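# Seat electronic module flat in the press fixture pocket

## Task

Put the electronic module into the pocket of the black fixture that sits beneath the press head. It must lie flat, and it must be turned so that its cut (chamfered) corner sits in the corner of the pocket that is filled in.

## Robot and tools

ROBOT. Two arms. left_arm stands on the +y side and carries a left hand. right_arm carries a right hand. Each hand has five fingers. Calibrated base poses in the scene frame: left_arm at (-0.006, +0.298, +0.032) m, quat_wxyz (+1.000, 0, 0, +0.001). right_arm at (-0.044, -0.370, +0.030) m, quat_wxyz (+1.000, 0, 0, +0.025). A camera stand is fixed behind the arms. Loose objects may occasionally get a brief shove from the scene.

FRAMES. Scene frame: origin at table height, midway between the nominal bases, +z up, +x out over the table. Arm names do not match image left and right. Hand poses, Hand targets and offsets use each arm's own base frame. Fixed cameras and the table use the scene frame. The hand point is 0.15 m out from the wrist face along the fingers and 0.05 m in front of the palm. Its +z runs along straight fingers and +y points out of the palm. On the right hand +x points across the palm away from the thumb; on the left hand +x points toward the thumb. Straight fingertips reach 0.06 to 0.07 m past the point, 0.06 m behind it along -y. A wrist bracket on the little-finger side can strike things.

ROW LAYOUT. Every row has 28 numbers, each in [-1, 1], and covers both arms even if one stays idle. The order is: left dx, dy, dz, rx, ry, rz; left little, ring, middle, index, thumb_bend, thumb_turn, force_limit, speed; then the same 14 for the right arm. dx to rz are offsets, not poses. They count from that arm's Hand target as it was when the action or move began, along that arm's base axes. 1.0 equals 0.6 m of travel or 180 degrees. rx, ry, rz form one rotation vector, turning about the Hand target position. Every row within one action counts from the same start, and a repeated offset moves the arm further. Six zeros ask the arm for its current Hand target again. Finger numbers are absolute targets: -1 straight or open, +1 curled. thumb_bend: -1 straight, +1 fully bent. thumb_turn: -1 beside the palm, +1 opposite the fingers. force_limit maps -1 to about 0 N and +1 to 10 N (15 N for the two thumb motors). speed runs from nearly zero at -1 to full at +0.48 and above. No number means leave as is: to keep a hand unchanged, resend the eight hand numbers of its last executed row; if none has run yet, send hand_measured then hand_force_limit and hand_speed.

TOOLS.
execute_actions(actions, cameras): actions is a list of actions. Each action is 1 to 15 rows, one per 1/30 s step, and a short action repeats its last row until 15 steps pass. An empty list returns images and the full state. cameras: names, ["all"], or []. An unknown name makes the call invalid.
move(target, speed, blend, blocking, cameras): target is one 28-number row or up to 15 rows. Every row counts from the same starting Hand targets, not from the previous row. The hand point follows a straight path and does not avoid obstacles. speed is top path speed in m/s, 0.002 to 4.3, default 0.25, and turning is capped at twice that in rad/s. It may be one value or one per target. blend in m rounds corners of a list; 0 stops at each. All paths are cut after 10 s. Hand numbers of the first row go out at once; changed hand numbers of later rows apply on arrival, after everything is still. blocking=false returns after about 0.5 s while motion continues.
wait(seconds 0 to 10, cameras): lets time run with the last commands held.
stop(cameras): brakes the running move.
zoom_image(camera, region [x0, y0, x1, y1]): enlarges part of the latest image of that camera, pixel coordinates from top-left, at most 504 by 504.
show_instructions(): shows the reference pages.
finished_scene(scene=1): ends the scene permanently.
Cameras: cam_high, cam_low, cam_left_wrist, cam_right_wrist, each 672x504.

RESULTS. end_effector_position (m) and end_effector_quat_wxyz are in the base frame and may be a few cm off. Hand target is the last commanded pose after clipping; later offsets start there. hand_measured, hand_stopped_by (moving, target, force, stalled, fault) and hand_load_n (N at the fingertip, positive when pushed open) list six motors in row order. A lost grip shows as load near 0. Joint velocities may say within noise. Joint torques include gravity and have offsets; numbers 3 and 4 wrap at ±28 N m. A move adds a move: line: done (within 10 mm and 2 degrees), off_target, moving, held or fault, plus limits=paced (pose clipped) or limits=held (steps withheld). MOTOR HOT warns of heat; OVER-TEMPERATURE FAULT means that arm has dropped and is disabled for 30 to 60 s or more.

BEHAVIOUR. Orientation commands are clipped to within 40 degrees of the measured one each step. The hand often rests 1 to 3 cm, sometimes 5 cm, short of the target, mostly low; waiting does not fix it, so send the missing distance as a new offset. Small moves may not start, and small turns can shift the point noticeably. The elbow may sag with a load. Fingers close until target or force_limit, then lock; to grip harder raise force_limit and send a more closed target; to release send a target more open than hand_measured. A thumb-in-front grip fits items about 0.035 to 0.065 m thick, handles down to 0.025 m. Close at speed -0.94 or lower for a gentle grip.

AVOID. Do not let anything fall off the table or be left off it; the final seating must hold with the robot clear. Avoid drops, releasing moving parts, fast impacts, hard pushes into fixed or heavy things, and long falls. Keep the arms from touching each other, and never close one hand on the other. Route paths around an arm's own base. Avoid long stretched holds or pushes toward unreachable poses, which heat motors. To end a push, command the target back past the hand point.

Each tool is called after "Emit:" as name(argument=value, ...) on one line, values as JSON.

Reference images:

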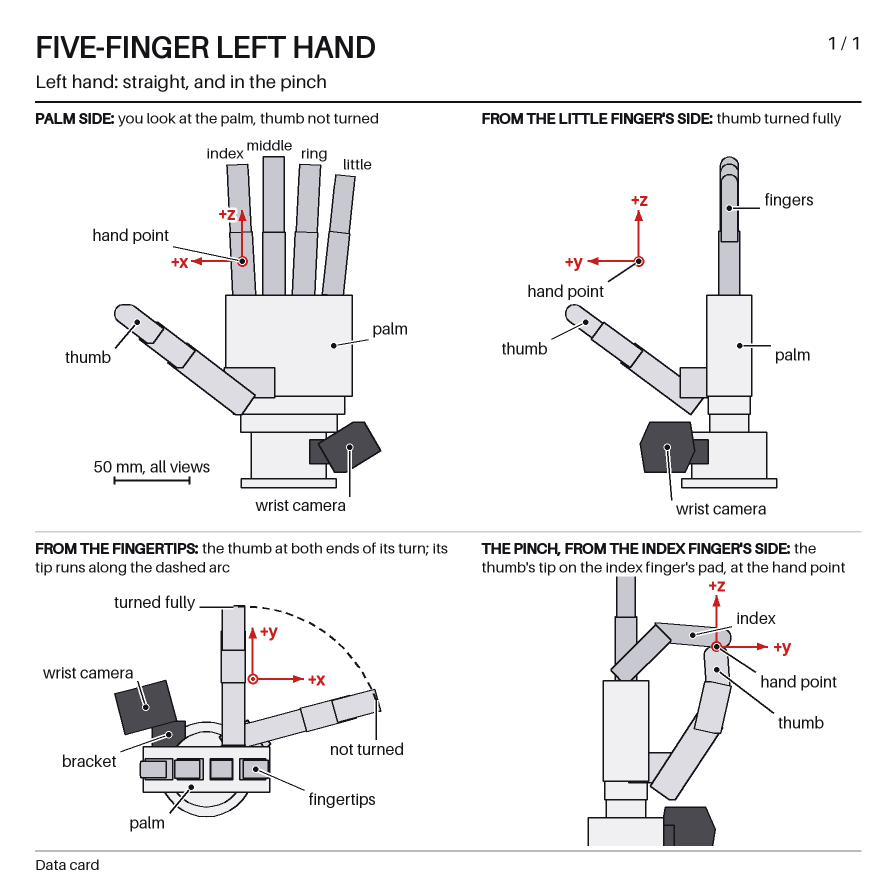

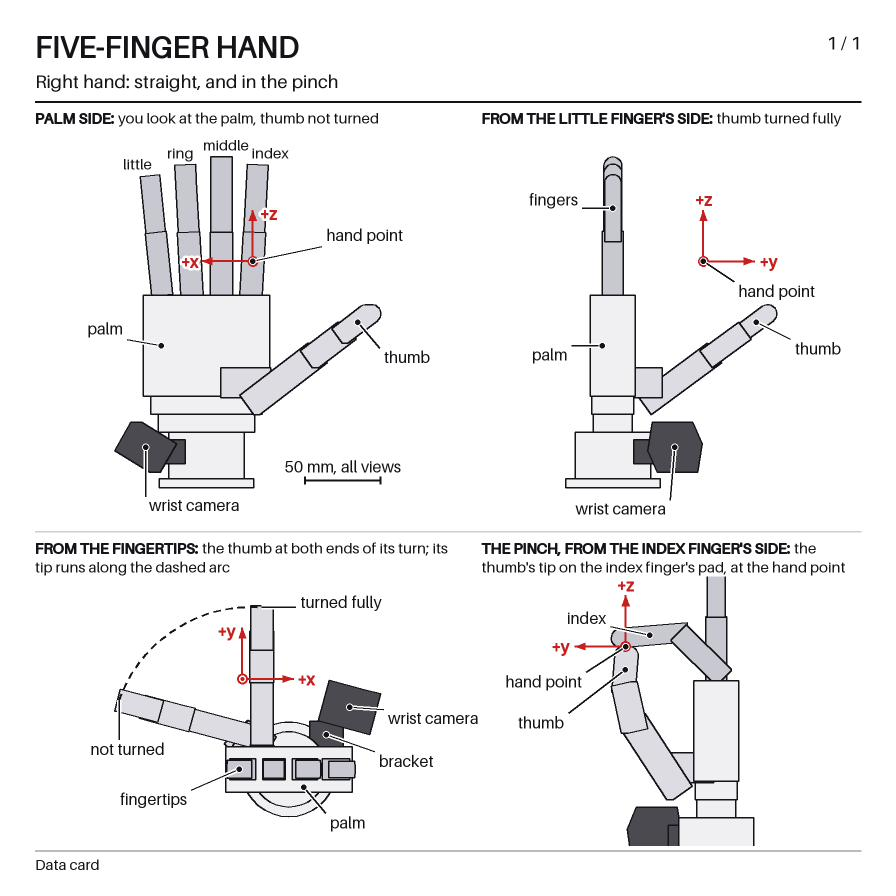

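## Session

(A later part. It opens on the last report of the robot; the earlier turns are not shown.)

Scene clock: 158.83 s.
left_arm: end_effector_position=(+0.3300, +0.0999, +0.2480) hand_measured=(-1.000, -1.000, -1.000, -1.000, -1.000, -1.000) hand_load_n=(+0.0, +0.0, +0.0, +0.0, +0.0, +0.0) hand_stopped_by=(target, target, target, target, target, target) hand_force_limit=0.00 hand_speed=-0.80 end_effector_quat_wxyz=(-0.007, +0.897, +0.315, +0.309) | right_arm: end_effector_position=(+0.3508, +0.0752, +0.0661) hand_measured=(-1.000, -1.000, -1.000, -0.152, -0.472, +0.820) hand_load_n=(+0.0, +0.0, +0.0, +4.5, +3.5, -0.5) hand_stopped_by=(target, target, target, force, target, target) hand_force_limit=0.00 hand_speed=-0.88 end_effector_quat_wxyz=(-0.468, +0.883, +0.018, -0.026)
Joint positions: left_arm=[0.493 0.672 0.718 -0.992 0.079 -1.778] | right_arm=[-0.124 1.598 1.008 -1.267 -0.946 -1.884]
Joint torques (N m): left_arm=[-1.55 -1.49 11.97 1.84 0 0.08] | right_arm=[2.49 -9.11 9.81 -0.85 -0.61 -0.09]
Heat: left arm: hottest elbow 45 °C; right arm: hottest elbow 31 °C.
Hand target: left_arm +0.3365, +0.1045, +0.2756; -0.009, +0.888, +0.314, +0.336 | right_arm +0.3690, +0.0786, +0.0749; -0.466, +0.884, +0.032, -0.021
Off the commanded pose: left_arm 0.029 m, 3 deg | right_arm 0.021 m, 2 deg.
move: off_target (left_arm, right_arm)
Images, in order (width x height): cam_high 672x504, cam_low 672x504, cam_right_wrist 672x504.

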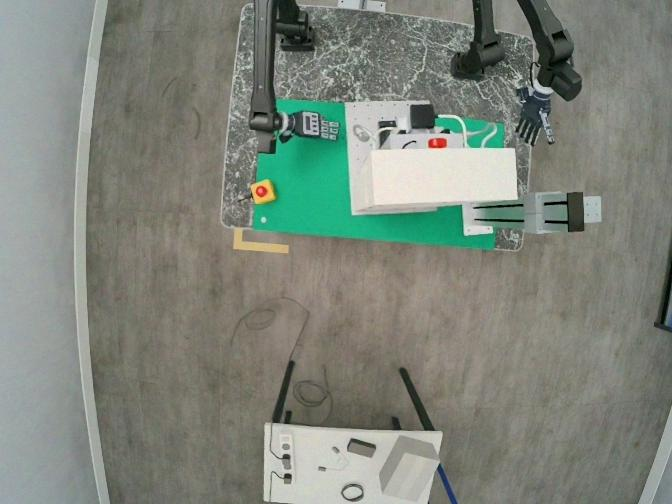

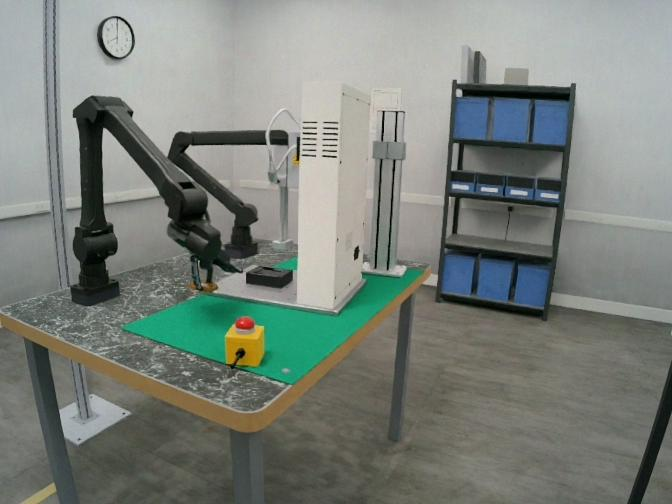

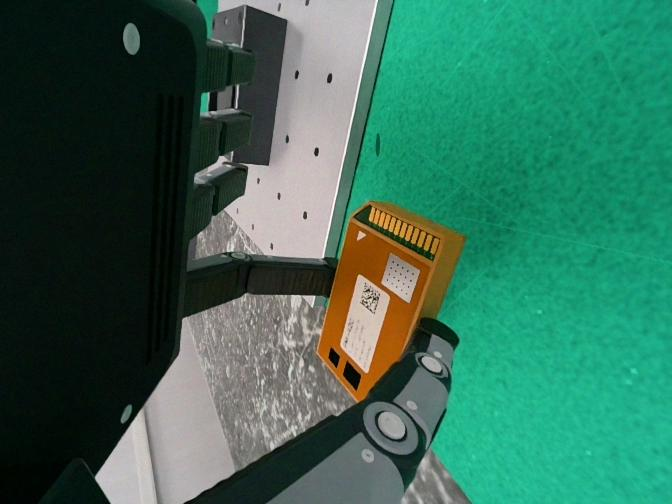

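Emit:
move(target=[[0,0,0,0,0,0,-1,-1,-1,-1,-1,-1,0,-0.8, 0,0,-0.11,0,0,0,-1,-1,-1,0.0,-0.47,0.82,0,-0.88]], cameras=["cam_right_wrist"], speed=[0.08])

Scene clock: 160.60 s.
left_arm: end_effector_position=(+0.3300, +0.0999, +0.2480) hand_measured=(-1.000, -1.000, -1.000, -1.000, -1.000, -1.000) hand_load_n=(+0.0, +0.0, +0.0, +0.0, +0.0, +0.0) hand_stopped_by=(target, target, target, target, target, target) hand_force_limit=0.00 hand_speed=-0.80 end_effector_quat_wxyz=(-0.007, +0.897, +0.315, +0.309) | right_arm: end_effector_position=(+0.3745, +0.0719, +0.0174) hand_measured=(-1.000, -1.000, -1.000, -0.152, -0.472, +0.820) hand_load_n=(+0.0, +0.0, +0.0, +4.5, +4.0, -0.5) hand_stopped_by=(target, target, target, force, target, target) hand_force_limit=0.00 hand_speed=-0.88 end_effector_quat_wxyz=(-0.465, +0.885, +0.028, -0.011)
Joint positions: left_arm=[0.493 0.672 0.718 -0.992 0.079 -1.778] | right_arm=[-0.124 1.711 1.008 -1.12 -0.945 -1.887]
Joint torques (N m): left_arm=[-1.49 -1.49 11.99 1.85 0 0.08] | right_arm=[2.43 -10.29 4.75 0.35 -0.63 -0.11]
Heat: left arm: hottest elbow 45 °C; right arm: hottest elbow 31 °C.
Hand target: left_arm +0.3365, +0.1045, +0.2756; -0.009, +0.888, +0.314, +0.336 | right_arm +0.3690, +0.0786, +0.0089; -0.466, +0.884, +0.032, -0.021
Off the commanded pose: left_arm 0.029 m, 3 deg | right_arm 0.012 m, 1 deg.
move: off_target (left_arm, right_arm)
Images, in order (width x height): cam_right_wrist 672x504.

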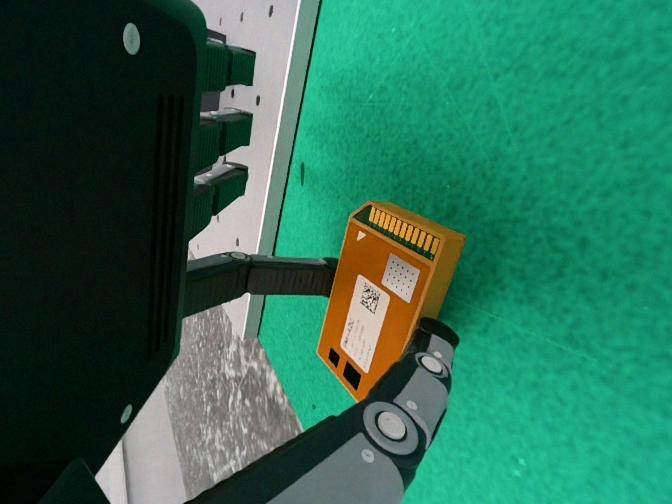

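Emit:
move(target=[[0,0,0,0,0,0,-1,-1,-1,-1,-1,-1,0,-0.8, 0,0,-0.026,0,0,0,-1,-1,-1,0.0,-0.47,0.82,0,-0.88]], cameras=[], speed=[0.05])

Emit:
move(target=[[0,0,0,0,0,0,-1,-1,-1,-1,-1,-1,0,-0.8, 0,0,-0.008,0,0,0,-1,-1,-1,0.0,-0.47,0.82,0,-0.88]], cameras=["cam_right_wrist"], speed=[0.05])

Scene clock: 161.97 s.
left_arm: end_effector_position=(+0.3300, +0.0999, +0.2480) hand_measured=(-1.000, -1.000, -1.000, -1.000, -1.000, -1.000) hand_load_n=(+0.0, +0.0, +0.0, +0.0, +0.0, +0.0) hand_stopped_by=(target, target, target, target, target, target) hand_force_limit=0.00 hand_speed=-0.80 end_effector_quat_wxyz=(-0.007, +0.897, +0.315, +0.309) | right_arm: end_effector_position=(+0.3739, +0.0720, +0.0016) hand_measured=(-1.000, -1.000, -1.000, -0.152, -0.472, +0.820) hand_load_n=(+0.0, +0.0, +0.0, +4.5, +3.5, -0.5) hand_stopped_by=(target, target, target, force, target, target) hand_force_limit=0.00 hand_speed=-0.88 end_effector_quat_wxyz=(-0.465, +0.885, +0.027, -0.012)
Joint positions: left_arm=[0.493 0.672 0.718 -0.992 0.079 -1.778] | right_arm=[-0.124 1.74 0.994 -1.079 -0.945 -1.887]
Joint torques (N m): left_arm=[-1.55 -1.44 11.99 1.84 0 0.08] | right_arm=[2.32 -10.23 4.72 0.35 -0.63 -0.1]
Heat: left arm: hottest elbow 45 °C; right arm: hottest elbow 31 °C.
Hand target: left_arm +0.3365, +0.1045, +0.2756; -0.009, +0.888, +0.314, +0.336 | right_arm +0.3690, +0.0786, -0.0067; -0.466, +0.884, +0.032, -0.021
Off the commanded pose: left_arm 0.029 m, 3 deg | right_arm 0.012 m, 1 deg.
move: off_target (left_arm, right_arm)
No camera images: "cameras" was empty.

Scene clock: 162.97 s.
left_arm: end_effector_position=(+0.3300, +0.0999, +0.2480) hand_measured=(-1.000, -1.000, -1.000, -1.000, -1.000, -1.000) hand_load_n=(+0.0, +0.0, +0.0, +0.0, +0.0, +0.0) hand_stopped_by=(target, target, target, target, target, target) hand_force_limit=0.00 hand_speed=-0.80 end_effector_quat_wxyz=(-0.007, +0.897, +0.315, +0.309) | right_arm: end_effector_position=(+0.3754, +0.0719, -0.0006) hand_measured=(-1.000, -1.000, -1.000, -0.152, -0.472, +0.820) hand_load_n=(+0.0, +0.0, +0.0, +4.5, +3.5, -0.5) hand_stopped_by=(target, target, target, force, target, target) hand_force_limit=0.00 hand_speed=-0.88 end_effector_quat_wxyz=(-0.465, +0.885, +0.026, -0.010)
Joint positions: left_arm=[0.493 0.672 0.718 -0.992 0.079 -1.778] | right_arm=[-0.124 1.745 0.994 -1.068 -0.945 -1.881]
Joint torques (N m): left_arm=[-1.49 -1.49 11.99 1.84 0 0.08] | right_arm=[2.55 -10.17 4.46 0.43 -0.63 -0.09]
Heat: left arm: hottest elbow 45 °C; right arm: hottest elbow 31 °C.
Hand target: left_arm +0.3365, +0.1045, +0.2756; -0.009, +0.888, +0.314, +0.336 | right_arm +0.3690, +0.0786, -0.0115; -0.466, +0.884, +0.032, -0.021
Off the commanded pose: left_arm 0.029 m, 3 deg | right_arm 0.014 m, 2 deg.
move: off_target (left_arm, right_arm)
Images, in order (width x height): cam_right_wrist 672x504.

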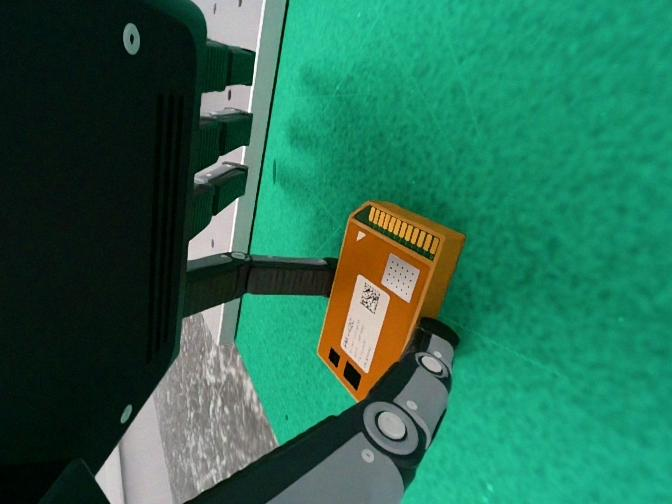

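Emit:
move(target=[[0,0,0,0,0,0,-1,-1,-1,-1,-1,-1,0,-0.8, 0,0,-0.009,0,0,0,-1,-1,-1,0.0,-0.47,0.82,0,-0.88]], cameras=["cam_low"], speed=[0.05])

Emit:
zoom_image(camera="cam_low", region=[150, 250, 250, 340])

Scene clock: 164.10 s.
left_arm: end_effector_position=(+0.3300, +0.0999, +0.2480) hand_measured=(-1.000, -1.000, -1.000, -1.000, -1.000, -1.000) hand_load_n=(+0.0, +0.0, +0.0, +0.0, +0.0, +0.0) hand_stopped_by=(target, target, target, target, target, target) hand_force_limit=0.00 hand_speed=-0.80 end_effector_quat_wxyz=(-0.007, +0.897, +0.315, +0.309) | right_arm: end_effector_position=(+0.3754, +0.0719, -0.0006) hand_measured=(-1.000, -1.000, -1.000, -0.152, -0.472, +0.820) hand_load_n=(+0.0, +0.0, +0.0, +4.0, +4.0, -1.0) hand_stopped_by=(target, target, target, force, target, target) hand_force_limit=0.00 hand_speed=-0.88 end_effector_quat_wxyz=(-0.465, +0.885, +0.026, -0.010)
Joint positions: left_arm=[0.493 0.672 0.718 -0.992 0.079 -1.778] | right_arm=[-0.124 1.745 0.994 -1.068 -0.945 -1.881]
Joint torques (N m): left_arm=[-1.55 -1.49 11.99 1.85 0 0.08] | right_arm=[2.32 -9.47 4.21 0.58 -0.62 -0.1]
Heat: left arm: hottest elbow 45 °C; right arm: hottest elbow 31 °C.
Hand target: left_arm +0.3365, +0.1045, +0.2756; -0.009, +0.888, +0.314, +0.336 | right_arm +0.3690, +0.0786, -0.0169; -0.466, +0.884, +0.032, -0.021
Off the commanded pose: left_arm 0.029 m, 3 deg | right_arm 0.019 m, 2 deg.
move: off_target (left_arm, right_arm)
Images, in order (width x height): cam_low 672x504.

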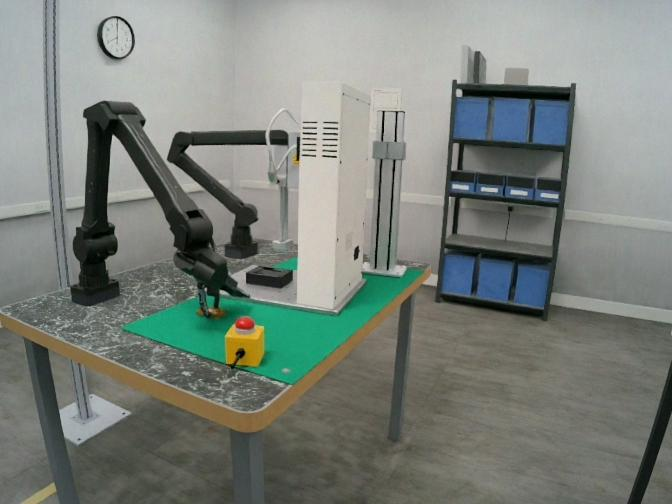

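Scaled by 5.040 from the camera's 672x504 image, which has a finer 960x720 frame.

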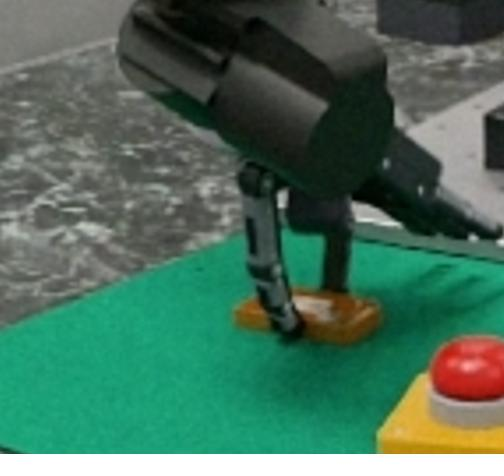

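Emit:
move(target=[[0,0,0,0,0,0,-1,-1,-1,-1,-1,-1,0,-0.8, 0,0,0.006,0,0,0,-1,-1,-1,-0.3,-0.6,0.82,0,-0.8],[0,0,0,0,0,0,-1,-1,-1,-1,-1,-1,0,-0.8, 0,0,0.12,0,0,0,-1,-1,-1,-0.4,-0.6,0.82,0,-0.5],[0,0,0,0,0,0,-1,-1,-1,-1,-1,-1,0,-0.8, -0.1,0.0,0.16,0,0,0,-1,-1,-1,-0.8,-0.6,0.82,0,-0.5]], cameras=["cam_right_wrist", "cam_low"], speed=[0.05,0.08,0.15])

Scene clock: 169.97 s.
left_arm: end_effector_position=(+0.3300, +0.0999, +0.2480) hand_measured=(-1.000, -1.000, -1.000, -1.000, -1.000, -1.000) hand_load_n=(+0.5, +0.0, +0.0, +0.0, -0.5, +0.0) hand_stopped_by=(target, target, target, target, target, target) hand_force_limit=0.00 hand_speed=-0.80 end_effector_quat_wxyz=(-0.007, +0.897, +0.315, +0.309) | right_arm: end_effector_position=(+0.3157, +0.0791, +0.0753) hand_measured=(-1.000, -1.000, -1.000, -0.800, -0.600, +0.820) hand_load_n=(+0.0, +0.0, +0.0, +0.0, +0.0, +0.0) hand_stopped_by=(target, target, target, target, target, target) hand_force_limit=0.00 hand_speed=-0.50 end_effector_quat_wxyz=(-0.466, +0.884, +0.030, -0.021)
Joint positions: left_arm=[0.493 0.672 0.718 -0.992 0.079 -1.778] | right_arm=[-0.123 1.493 0.918 -1.28 -0.942 -1.907]
Joint torques (N m): left_arm=[-1.49 -1.49 11.99 1.84 0 0.08] | right_arm=[1.14 -10.23 5.29 -0.77 -0.57 -0.12]
Heat: left arm: hottest elbow 46 °C; right arm: hottest elbow 31 °C.
Hand target: left_arm +0.3365, +0.1045, +0.2756; -0.009, +0.888, +0.314, +0.336 | right_arm +0.3090, +0.0786, +0.0791; -0.466, +0.884, +0.032, -0.021
Off the commanded pose: left_arm 0.029 m, 3 deg | right_arm 0.008 m, 0 deg.
move: off_target (left_arm); target 2's new numbers were sent with right_arm's hand 0.026 m and 3 deg from that target
Images, in order (width x height): cam_low 672x504, cam_right_wrist 672x504.

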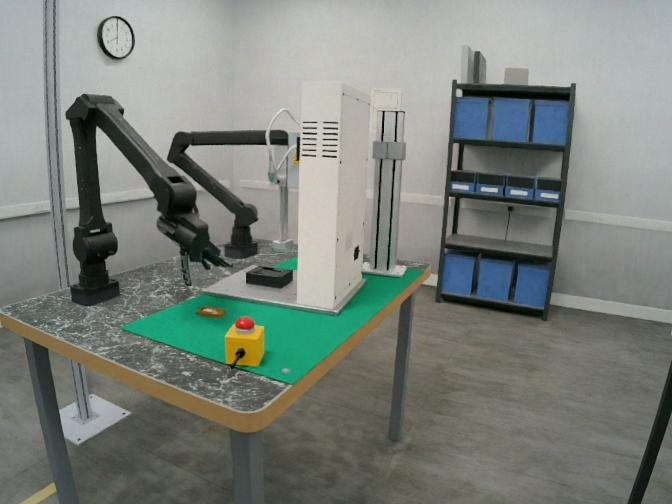

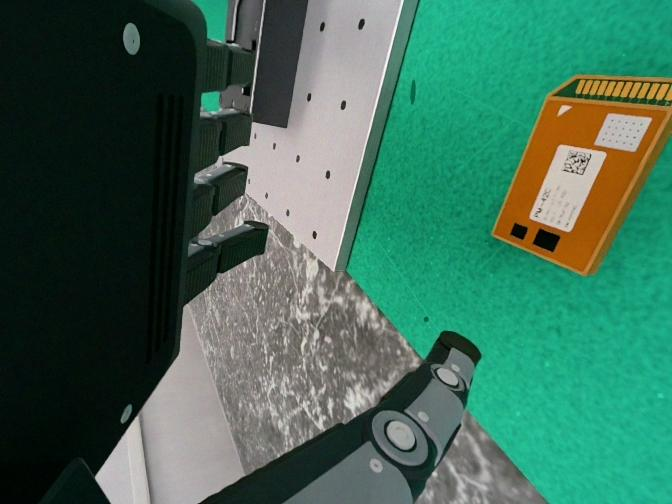

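Emit:
move(target=[[0,0,0,0,0,0,-1,-1,-1,-1,-1,-1,0,-0.8, 0.035,-0.011,0.0,-0.0186,0.0124,-0.4962,-1,-1,-1,-1,-0.25,0.82,0,-0.5]], cameras=["cam_right_wrist", "cam_low"], speed=[0.2])

Scene clock: 176.23 s.
left_arm: end_effector_position=(+0.3300, +0.0999, +0.2480) hand_measured=(-1.000, -1.000, -1.000, -1.000, -1.000, -1.000) hand_load_n=(+0.0, +0.0, +0.0, +0.0, +0.0, +0.0) hand_stopped_by=(target, target, target, target, target, target) hand_force_limit=0.00 hand_speed=-0.80 end_effector_quat_wxyz=(-0.007, +0.897, +0.315, +0.309) | right_arm: end_effector_position=(+0.3304, +0.0668, +0.0762) hand_measured=(-1.000, -1.000, -1.000, -1.000, -0.250, +0.820) hand_load_n=(+0.0, +0.0, +0.0, +0.0, +0.0, +0.0) hand_stopped_by=(target, target, target, target, target, target) hand_force_limit=0.00 hand_speed=-0.50 end_effector_quat_wxyz=(-0.314, +0.665, -0.612, +0.291)
Joint positions: left_arm=[0.493 0.672 0.718 -0.992 0.079 -1.778] | right_arm=[0.124 0.846 0.396 -0.237 0.034 0.026]
Joint torques (N m): left_arm=[-1.55 -1.49 11.99 1.85 0 0.08] | right_arm=[2.61 -3.14 7.17 2.33 0.18 0.1]
Heat: left arm: hottest elbow 46 °C; right arm: hottest elbow 30 °C.
Hand target: left_arm +0.3365, +0.1045, +0.2756; -0.009, +0.888, +0.314, +0.336 | right_arm +0.3300, +0.0720, +0.0791; -0.324, +0.663, -0.607, +0.296
Off the commanded pose: left_arm 0.029 m, 3 deg | right_arm 0.006 m, 1 deg.
move: off_target (left_arm)
Images, in order (width x height): cam_low 672x504, cam_right_wrist 672x504.

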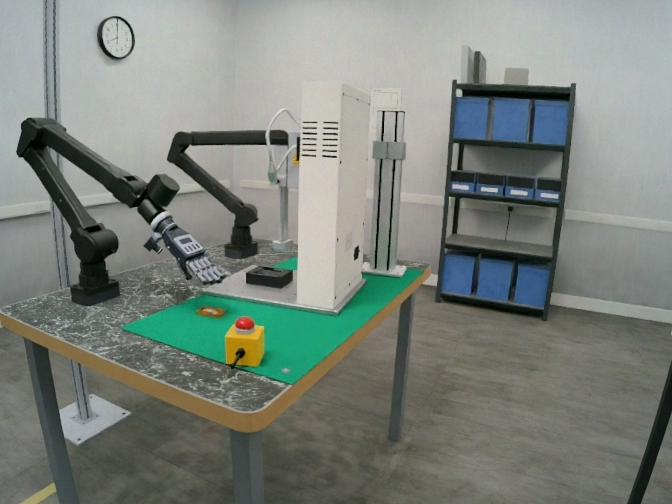

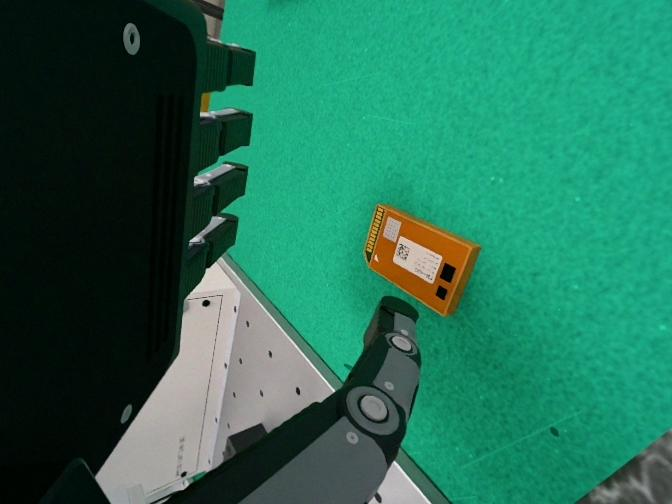

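Emit:
zoom_image(camera="cam_right_wrist", region=[330, 170, 510, 330])

Scaled by 2.800 from the camera's 672x504 image, which has a finer 960x720 frame.

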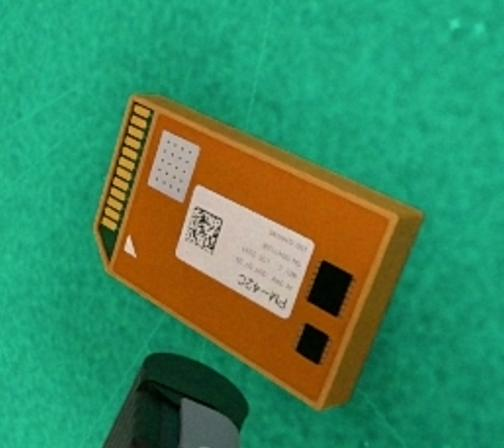

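Emit:
move(target=[[0,0,0,0,0,0,-1,-1,-1,-1,-1,-1,0,-0.8, 0.013,0.012,-0.07,0,0,0.012,-1,-1,-1,-1,-0.25,0.82,0,-0.5]], cameras=["cam_right_wrist", "cam_low"], speed=[0.1])

Emit:
zoom_image(camera="cam_right_wrist", region=[290, 150, 510, 350])

Emit:
zoom_image(camera="cam_low", region=[150, 250, 250, 340])

Scene clock: 178.27 s.
left_arm: end_effector_position=(+0.3300, +0.0999, +0.2480) hand_measured=(-1.000, -1.000, -1.000, -1.000, -1.000, -1.000) hand_load_n=(+0.0, +0.0, +0.0, -0.5, +0.0, +0.0) hand_stopped_by=(target, target, target, target, target, target) hand_force_limit=0.00 hand_speed=-0.80 end_effector_quat_wxyz=(-0.007, +0.897, +0.315, +0.309) | right_arm: end_effector_position=(+0.3386, +0.0720, +0.0409) hand_measured=(-1.000, -1.000, -1.000, -1.000, -0.250, +0.820) hand_load_n=(+0.0, +0.0, +0.0, +0.0, +0.0, +0.0) hand_stopped_by=(target, target, target, target, target, target) hand_force_limit=0.00 hand_speed=-0.50 end_effector_quat_wxyz=(-0.324, +0.665, -0.606, +0.292)
Joint positions: left_arm=[0.493 0.672 0.718 -0.992 0.079 -1.778] | right_arm=[0.132 0.969 0.333 -0.033 0.026 0.026]
Joint torques (N m): left_arm=[-1.55 -1.49 11.99 1.84 0 0.08] | right_arm=[2.55 -1.73 6.68 2.76 -0.13 -0.08]
Heat: left arm: hottest elbow 46 °C; right arm: hottest elbow 30 °C.
Hand target: left_arm +0.3365, +0.1045, +0.2756; -0.009, +0.888, +0.314, +0.336 | right_arm +0.3378, +0.0792, +0.0371; -0.329, +0.674, -0.594, +0.290
Off the commanded pose: left_arm 0.029 m, 3 deg | right_arm 0.008 m, 2 deg.
move: off_target (left_arm)
Images, in order (width x height): cam_low 672x504, cam_right_wrist 672x504.

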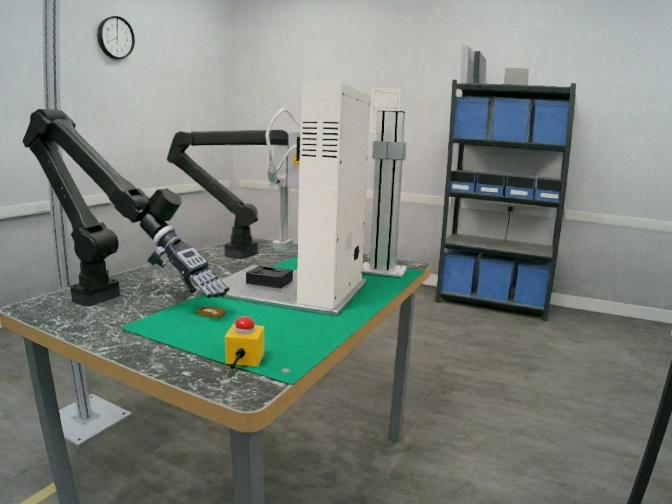

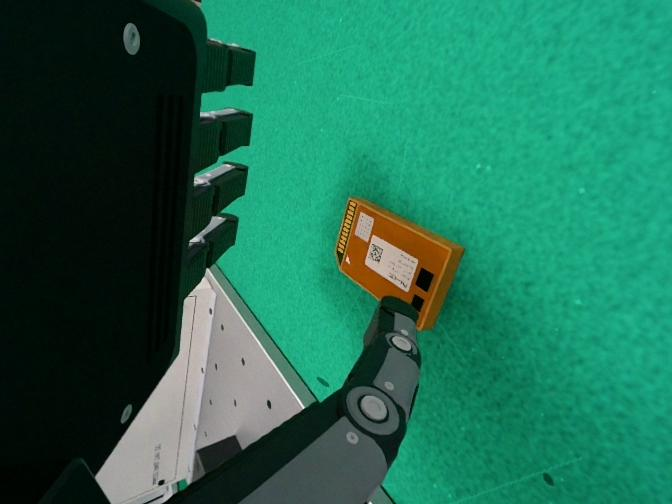

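Scaled by 2.291 from the camera's 672x504 image, which has a finer 960x720 frame.

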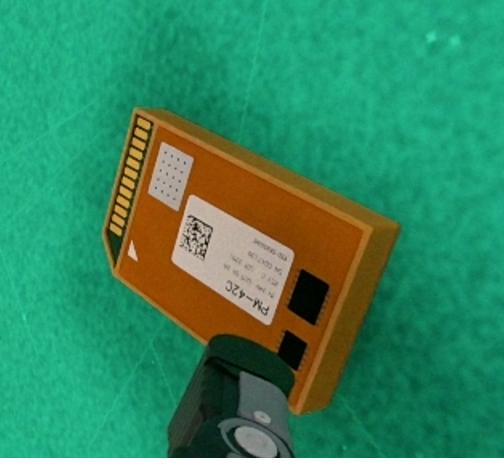

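Scaled by 5.040 from the camera's 672x504 image, which has a finer 960x720 frame.

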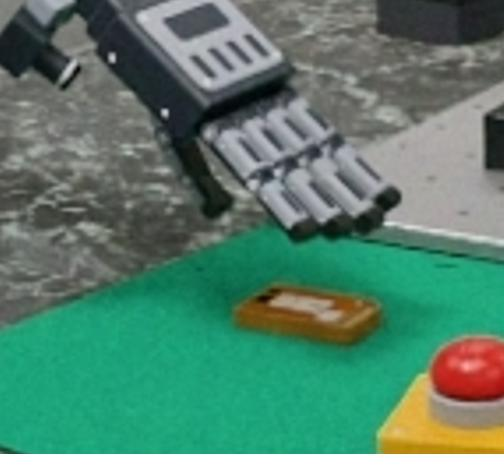

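Emit:
move(target=[[0,0,0,0,0,0,-1,-1,-1,-1,-1,-1,0,-0.8, 0.0,0.009,-0.058,0,0,0.008,-1,-1,-1,-1,-0.25,0.82,0,-0.5]], cameras=["cam_right_wrist", "cam_low"], speed=[0.08])

Emit:
zoom_image(camera="cam_right_wrist", region=[290, 150, 510, 350])

Emit:
zoom_image(camera="cam_low", region=[150, 250, 250, 340])

Scene clock: 180.83 s.
left_arm: end_effector_position=(+0.3300, +0.0999, +0.2480) hand_measured=(-1.000, -1.000, -1.000, -1.000, -1.000, -1.000) hand_load_n=(+0.0, +0.0, +0.0, +0.0, +0.0, +0.0) hand_stopped_by=(target, target, target, target, target, target) hand_force_limit=0.00 hand_speed=-0.80 end_effector_quat_wxyz=(-0.007, +0.897, +0.315, +0.309) | right_arm: end_effector_position=(+0.3403, +0.0780, +0.0064) hand_measured=(-1.000, -1.000, -1.000, -1.000, -0.250, +0.820) hand_load_n=(+0.0, +0.0, +0.0, +0.0, +0.0, +0.0) hand_stopped_by=(target, target, target, target, target, target) hand_force_limit=0.00 hand_speed=-0.50 end_effector_quat_wxyz=(-0.329, +0.672, -0.598, +0.288)
Joint positions: left_arm=[0.493 0.672 0.718 -0.992 0.079 -1.778] | right_arm=[0.143 1.11 0.286 0.158 0.014 0.02]
Joint torques (N m): left_arm=[-1.55 -1.49 11.99 1.84 0 0.08] | right_arm=[2.61 -2.32 5.7 2.8 -0.15 -0.12]
Heat: left arm: hottest elbow 46 °C; right arm: hottest elbow 30 °C.
Hand target: left_arm +0.3365, +0.1045, +0.2756; -0.009, +0.888, +0.314, +0.336 | right_arm +0.3378, +0.0846, +0.0023; -0.333, +0.682, -0.586, +0.286
Off the commanded pose: left_arm 0.029 m, 3 deg | right_arm 0.008 m, 2 deg.
move: off_target (left_arm)
Images, in order (width x height): cam_low 672x504, cam_right_wrist 672x504.

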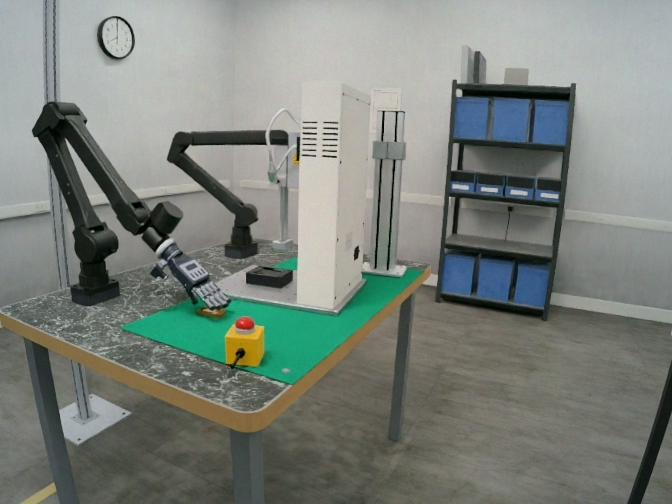

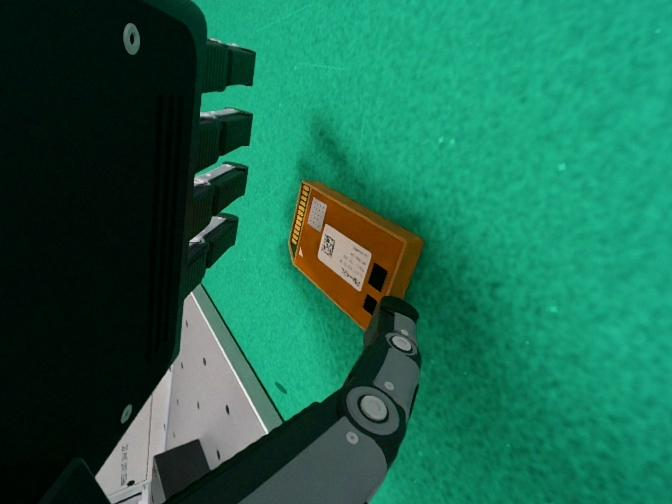

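Scaled by 2.291 from the camera's 672x504 image, which has a finer 960x720 frame.

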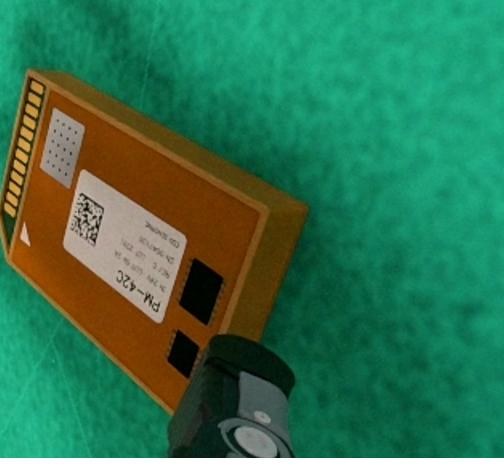

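Scaled by 5.040 from the camera's 672x504 image, which has a finer 960x720 frame.

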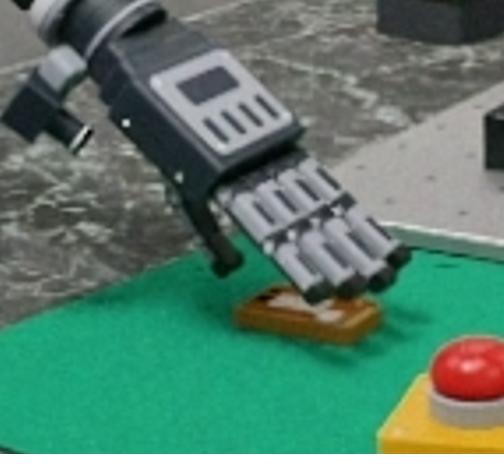

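Emit:
move(target=[[0,0,0,0,0,0,-1,-1,-1,-1,-1,-1,0,-0.8, 0.0,0.0,-0.026,0,0,0,-1,-1,-1,-1,-0.25,0.82,0,-0.5]], cameras=["cam_right_wrist", "cam_low"], speed=[0.05])

Emit:
zoom_image(camera="cam_right_wrist", region=[270, 150, 490, 350])

Emit:
zoom_image(camera="cam_low", region=[180, 280, 240, 330])

Scene clock: 183.03 s.
left_arm: end_effector_position=(+0.3300, +0.0999, +0.2480) hand_measured=(-1.000, -1.000, -1.000, -1.000, -1.000, -1.000) hand_load_n=(+0.0, +0.0, +0.0, +0.0, +0.0, +0.0) hand_stopped_by=(target, target, target, target, target, target) hand_force_limit=0.00 hand_speed=-0.80 end_effector_quat_wxyz=(-0.007, +0.897, +0.315, +0.309) | right_arm: end_effector_position=(+0.3401, +0.0780, -0.0099) hand_measured=(-1.000, -1.000, -1.000, -1.000, -0.250, +0.820) hand_load_n=(+0.0, +0.0, +0.0, +0.0, +0.0, +0.0) hand_stopped_by=(target, target, target, target, target, target) hand_force_limit=0.00 hand_speed=-0.50 end_effector_quat_wxyz=(-0.328, +0.672, -0.598, +0.287)
Joint positions: left_arm=[0.493 0.672 0.718 -0.992 0.079 -1.778] | right_arm=[0.143 1.184 0.266 0.25 0.014 0.02]
Joint torques (N m): left_arm=[-1.55 -1.49 11.99 1.84 0 0.08] | right_arm=[2.73 -2.78 5.18 2.76 -0.13 -0.11]
Heat: left arm: hottest elbow 46 °C; right arm: hottest elbow 30 °C.
Hand target: left_arm +0.3365, +0.1045, +0.2756; -0.009, +0.888, +0.314, +0.336 | right_arm +0.3378, +0.0846, -0.0133; -0.333, +0.682, -0.586, +0.286
Off the commanded pose: left_arm 0.029 m, 3 deg | right_arm 0.008 m, 2 deg.
move: off_target (left_arm)
Images, in order (width x height): cam_low 672x504, cam_right_wrist 672x504.

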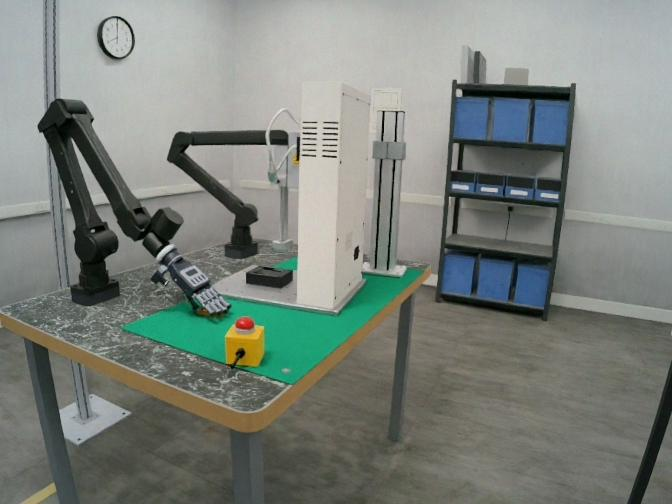

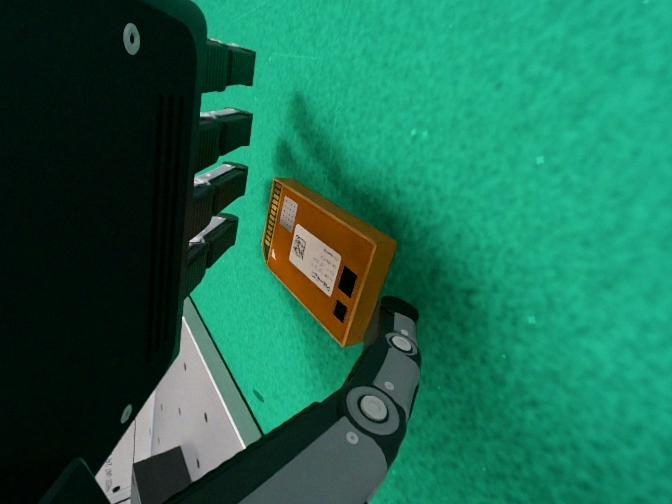

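Scaled by 2.291 from the camera's 672x504 image, which has a finer 960x720 frame.

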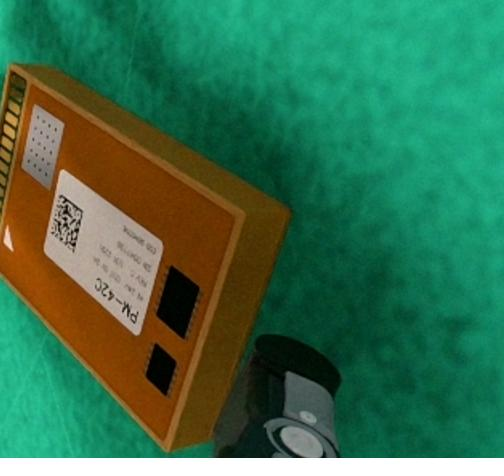

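Scaled by 8.400 from the camera's 672x504 image, which has a finer 960x720 frame.

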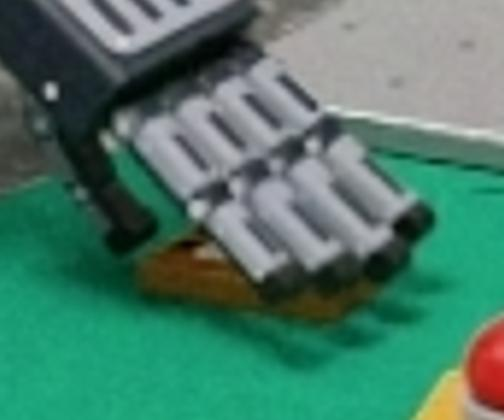

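Emit:
move(target=[[0,0,0,0,0,0,-1,-1,-1,-1,-1,-1,0,-0.8, 0.016,0.002,-0.005,0,0,0,-1,-1,-1,-1,-0.25,0.82,0,-0.5]], cameras=["cam_right_wrist", "cam_low"], speed=[0.05])

Emit:
zoom_image(camera="cam_right_wrist", region=[270, 150, 490, 350])

Emit:
zoom_image(camera="cam_low", region=[180, 280, 240, 330])

Scene clock: 184.53 s.
left_arm: end_effector_position=(+0.3300, +0.0999, +0.2480) hand_measured=(-1.000, -1.000, -1.000, -1.000, -1.000, -1.000) hand_load_n=(+0.5, +0.0, +0.0, +0.0, +0.0, +0.0) hand_stopped_by=(target, target, target, target, target, target) hand_force_limit=0.00 hand_speed=-0.80 end_effector_quat_wxyz=(-0.007, +0.897, +0.315, +0.309) | right_arm: end_effector_position=(+0.3406, +0.0786, -0.0151) hand_measured=(-1.000, -1.000, -1.000, -1.000, -0.250, +0.820) hand_load_n=(+0.0, +0.0, -0.5, +0.0, +2.5, -1.5) hand_stopped_by=(target, target, target, target, target, target) hand_force_limit=0.00 hand_speed=-0.50 end_effector_quat_wxyz=(-0.327, +0.677, -0.594, +0.285)
Joint positions: left_arm=[0.493 0.672 0.718 -0.992 0.079 -1.778] | right_arm=[0.143 1.211 0.266 0.273 0.008 0.009]
Joint torques (N m): left_arm=[-1.49 -1.49 11.99 1.84 0 0.08] | right_arm=[2.49 -1.44 6.34 3.02 -0.14 -0.08]
Heat: left arm: hottest elbow 46 °C; right arm: hottest elbow 30 °C.
Hand target: left_arm +0.3365, +0.1045, +0.2756; -0.009, +0.888, +0.314, +0.336 | right_arm +0.3474, +0.0858, -0.0163; -0.333, +0.682, -0.586, +0.286
Off the commanded pose: left_arm 0.029 m, 3 deg | right_arm 0.010 m, 1 deg.
move: off_target (left_arm)
Images, in order (width x height): cam_low 672x504, cam_right_wrist 672x504.

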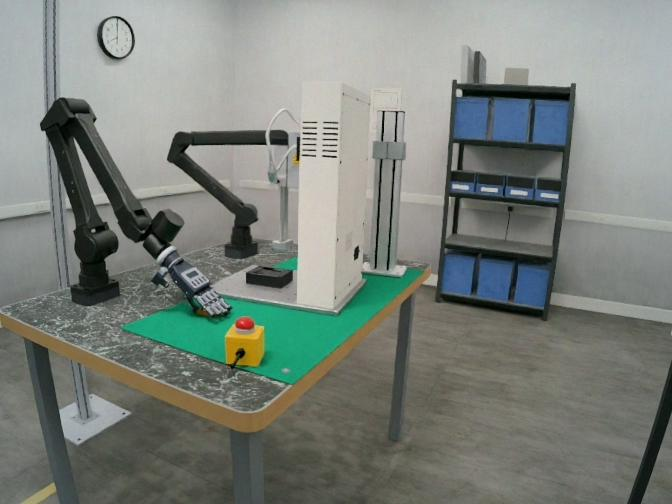

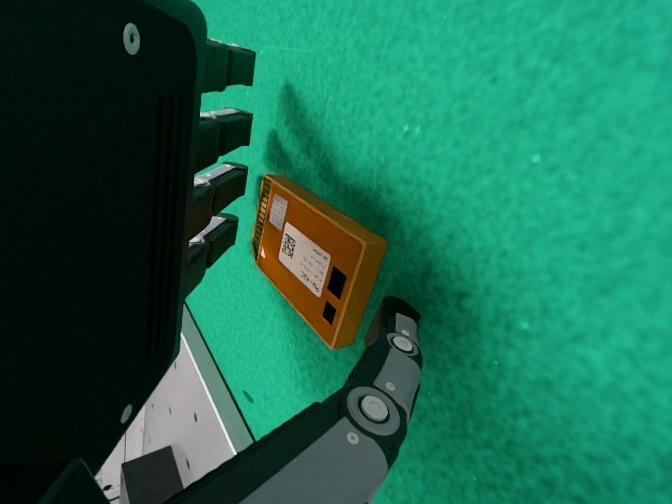

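Scaled by 2.291 from the camera's 672x504 image, which has a finer 960x720 frame.

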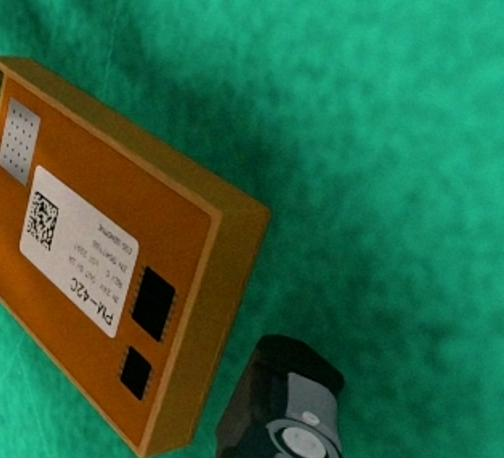

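Scaled by 8.400 from the camera's 672x504 image, which has a finer 960x720 frame.

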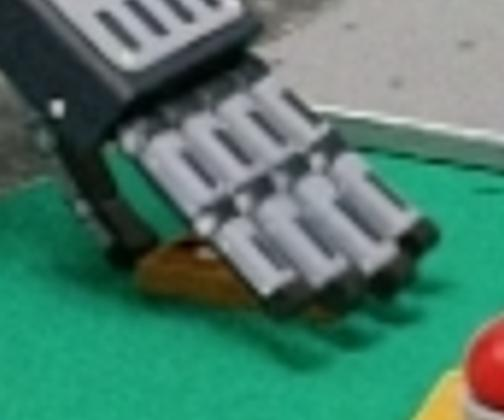

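Emit:
move(target=[[0,0,0,0,0,0,-1,-1,-1,-1,-1,-1,0,-0.8, 0.01,0.0,0.016,0,0,0,-1,-1,-1,-1,-0.25,0.82,0,-0.5]], cameras=[], speed=[0.05])

Scene clock: 185.70 s.
left_arm: end_effector_position=(+0.3300, +0.0999, +0.2480) hand_measured=(-1.000, -1.000, -1.000, -1.000, -1.000, -1.000) hand_load_n=(+0.0, +0.0, +0.0, +0.0, +0.0, +0.0) hand_stopped_by=(target, target, target, target, target, target) hand_force_limit=0.00 hand_speed=-0.80 end_effector_quat_wxyz=(-0.007, +0.897, +0.315, +0.309) | right_arm: end_effector_position=(+0.3400, +0.0784, -0.0157) hand_measured=(-1.000, -1.000, -1.000, -1.000, -0.250, +0.820) hand_load_n=(+0.0, +0.0, -0.5, +0.0, +1.0, -1.5) hand_stopped_by=(target, target, target, target, target, target) hand_force_limit=0.00 hand_speed=-0.50 end_effector_quat_wxyz=(-0.326, +0.678, -0.594, +0.285)
Joint positions: left_arm=[0.493 0.672 0.718 -0.992 0.079 -1.778] | right_arm=[0.143 1.211 0.266 0.27 0.008 0.008]
Joint torques (N m): left_arm=[-1.55 -1.49 11.97 1.85 0 0.08] | right_arm=[2.32 -3.31 8.09 1.06 -0.12 -0.1]
Heat: left arm: hottest elbow 46 °C; right arm: hottest elbow 30 °C.
Hand target: left_arm +0.3365, +0.1045, +0.2756; -0.009, +0.888, +0.314, +0.336 | right_arm +0.3534, +0.0858, -0.0067; -0.333, +0.682, -0.586, +0.286
Off the commanded pose: left_arm 0.029 m, 3 deg | right_arm 0.018 m, 1 deg.
move: off_target (left_arm, right_arm)
No camera images: "cameras" was empty.

Emit:
move(target=[[0,0,0,0,0,0,-1,-1,-1,-1,-1,-1,0,-0.8, 0.0,0.0,0.015,0,0,0,-1,-1,-1,-1,-0.25,0.82,0,-0.5]], cameras=[], speed=[0.05])

Scene clock: 187.03 s.
left_arm: end_effector_position=(+0.3300, +0.0999, +0.2480) hand_measured=(-1.000, -1.000, -1.000, -1.000, -1.000, -1.000) hand_load_n=(+0.0, +0.0, +0.0, +0.0, +0.0, +0.0) hand_stopped_by=(target, target, target, target, target, target) hand_force_limit=0.00 hand_speed=-0.80 end_effector_quat_wxyz=(-0.007, +0.897, +0.315, +0.309) | right_arm: end_effector_position=(+0.3368, +0.0778, -0.0148) hand_measured=(-1.000, -1.000, -1.000, -1.000, -0.250, +0.820) hand_load_n=(+0.0, +0.0, +0.0, +0.0, -1.0, +0.0) hand_stopped_by=(target, target, target, target, target, target) hand_force_limit=0.00 hand_speed=-0.50 end_effector_quat_wxyz=(-0.318, +0.679, -0.600, +0.278)
Joint positions: left_arm=[0.493 0.672 0.718 -0.992 0.079 -1.778] | right_arm=[0.143 1.194 0.273 0.224 0.011 0.015]
Joint torques (N m): left_arm=[-1.55 -1.49 11.99 1.85 0 0.08] | right_arm=[2.26 -4.84 8.4 0.92 -0.13 -0.09]
Heat: left arm: hottest elbow 46 °C; right arm: hottest elbow 30 °C.
Hand target: left_arm +0.3365, +0.1045, +0.2756; -0.009, +0.888, +0.314, +0.336 | right_arm +0.3534, +0.0858, +0.0023; -0.333, +0.682, -0.586, +0.286
Off the commanded pose: left_arm 0.029 m, 3 deg | right_arm 0.025 m, 3 deg.
move: off_target (left_arm, right_arm)
No camera images: "cameras" was empty.

Emit:
move(target=[[0,0,0,0,0,0,-1,-1,-1,-1,-1,-1,0,-0.8, 0.0,0.0,0.06,0,0,0,-1,-1,-1,-1,-0.25,0.82,0,-0.5],[0,0,0,0,0,0,-1,-1,-1,-1,-1,-1,0,-0.8, -0.002,-0.003,-0.02,0,0,0,-1,-1,-1,-1,-0.25,0.82,0,-0.5]], cameras=["cam_right_wrist"], speed=[0.1,0.05])

Emit:
zoom_image(camera="cam_right_wrist", region=[270, 150, 490, 350])

Scene clock: 189.97 s.
left_arm: end_effector_position=(+0.3300, +0.0999, +0.2480) hand_measured=(-1.000, -1.000, -1.000, -1.000, -1.000, -1.000) hand_load_n=(+0.0, +0.0, +0.0, +0.0, -0.5, +0.0) hand_stopped_by=(target, target, target, target, target, target) hand_force_limit=0.00 hand_speed=-0.80 end_effector_quat_wxyz=(-0.007, +0.897, +0.315, +0.309) | right_arm: end_effector_position=(+0.3531, +0.0812, -0.0057) hand_measured=(-1.000, -1.000, -1.000, -1.000, -0.250, +0.820) hand_load_n=(+0.0, -0.5, +0.0, -0.5, +0.5, +0.0) hand_stopped_by=(target, target, target, target, target, target) hand_force_limit=0.00 hand_speed=-0.50 end_effector_quat_wxyz=(-0.330, +0.677, -0.592, +0.285)
Joint positions: left_arm=[0.493 0.672 0.718 -0.992 0.079 -1.778] | right_arm=[0.143 1.213 0.304 0.24 0.003 0.008]
Joint torques (N m): left_arm=[-1.55 -1.49 11.99 1.84 0 0.08] | right_arm=[1.73 -3.14 5.19 2.97 -0.13 -0.11]
Heat: left arm: hottest elbow 46 °C; right arm: hottest elbow 30 °C.
Hand target: left_arm +0.3365, +0.1045, +0.2756; -0.009, +0.888, +0.314, +0.336 | right_arm +0.3522, +0.0840, -0.0097; -0.333, +0.682, -0.586, +0.286
Off the commanded pose: left_arm 0.029 m, 3 deg | right_arm 0.005 m, 1 deg.
move: off_target (left_arm)
Images, in order (width x height): cam_right_wrist 672x504.

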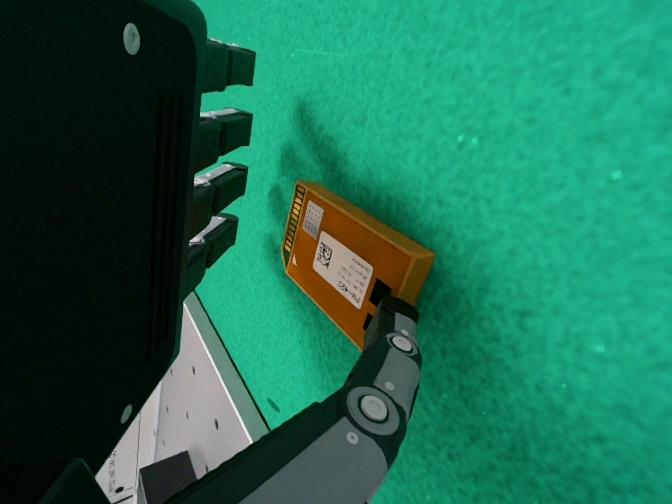

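Scaled by 2.291 from the camera's 672x504 image, which has a finer 960x720 frame.

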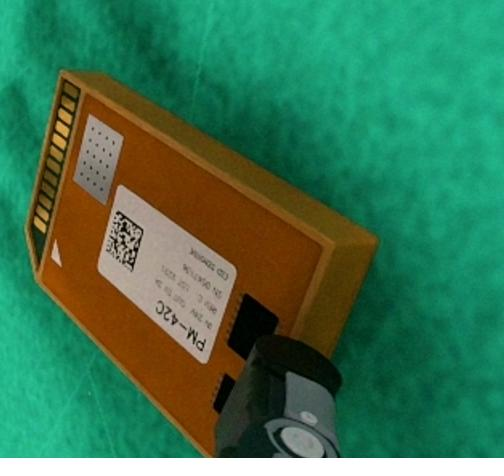

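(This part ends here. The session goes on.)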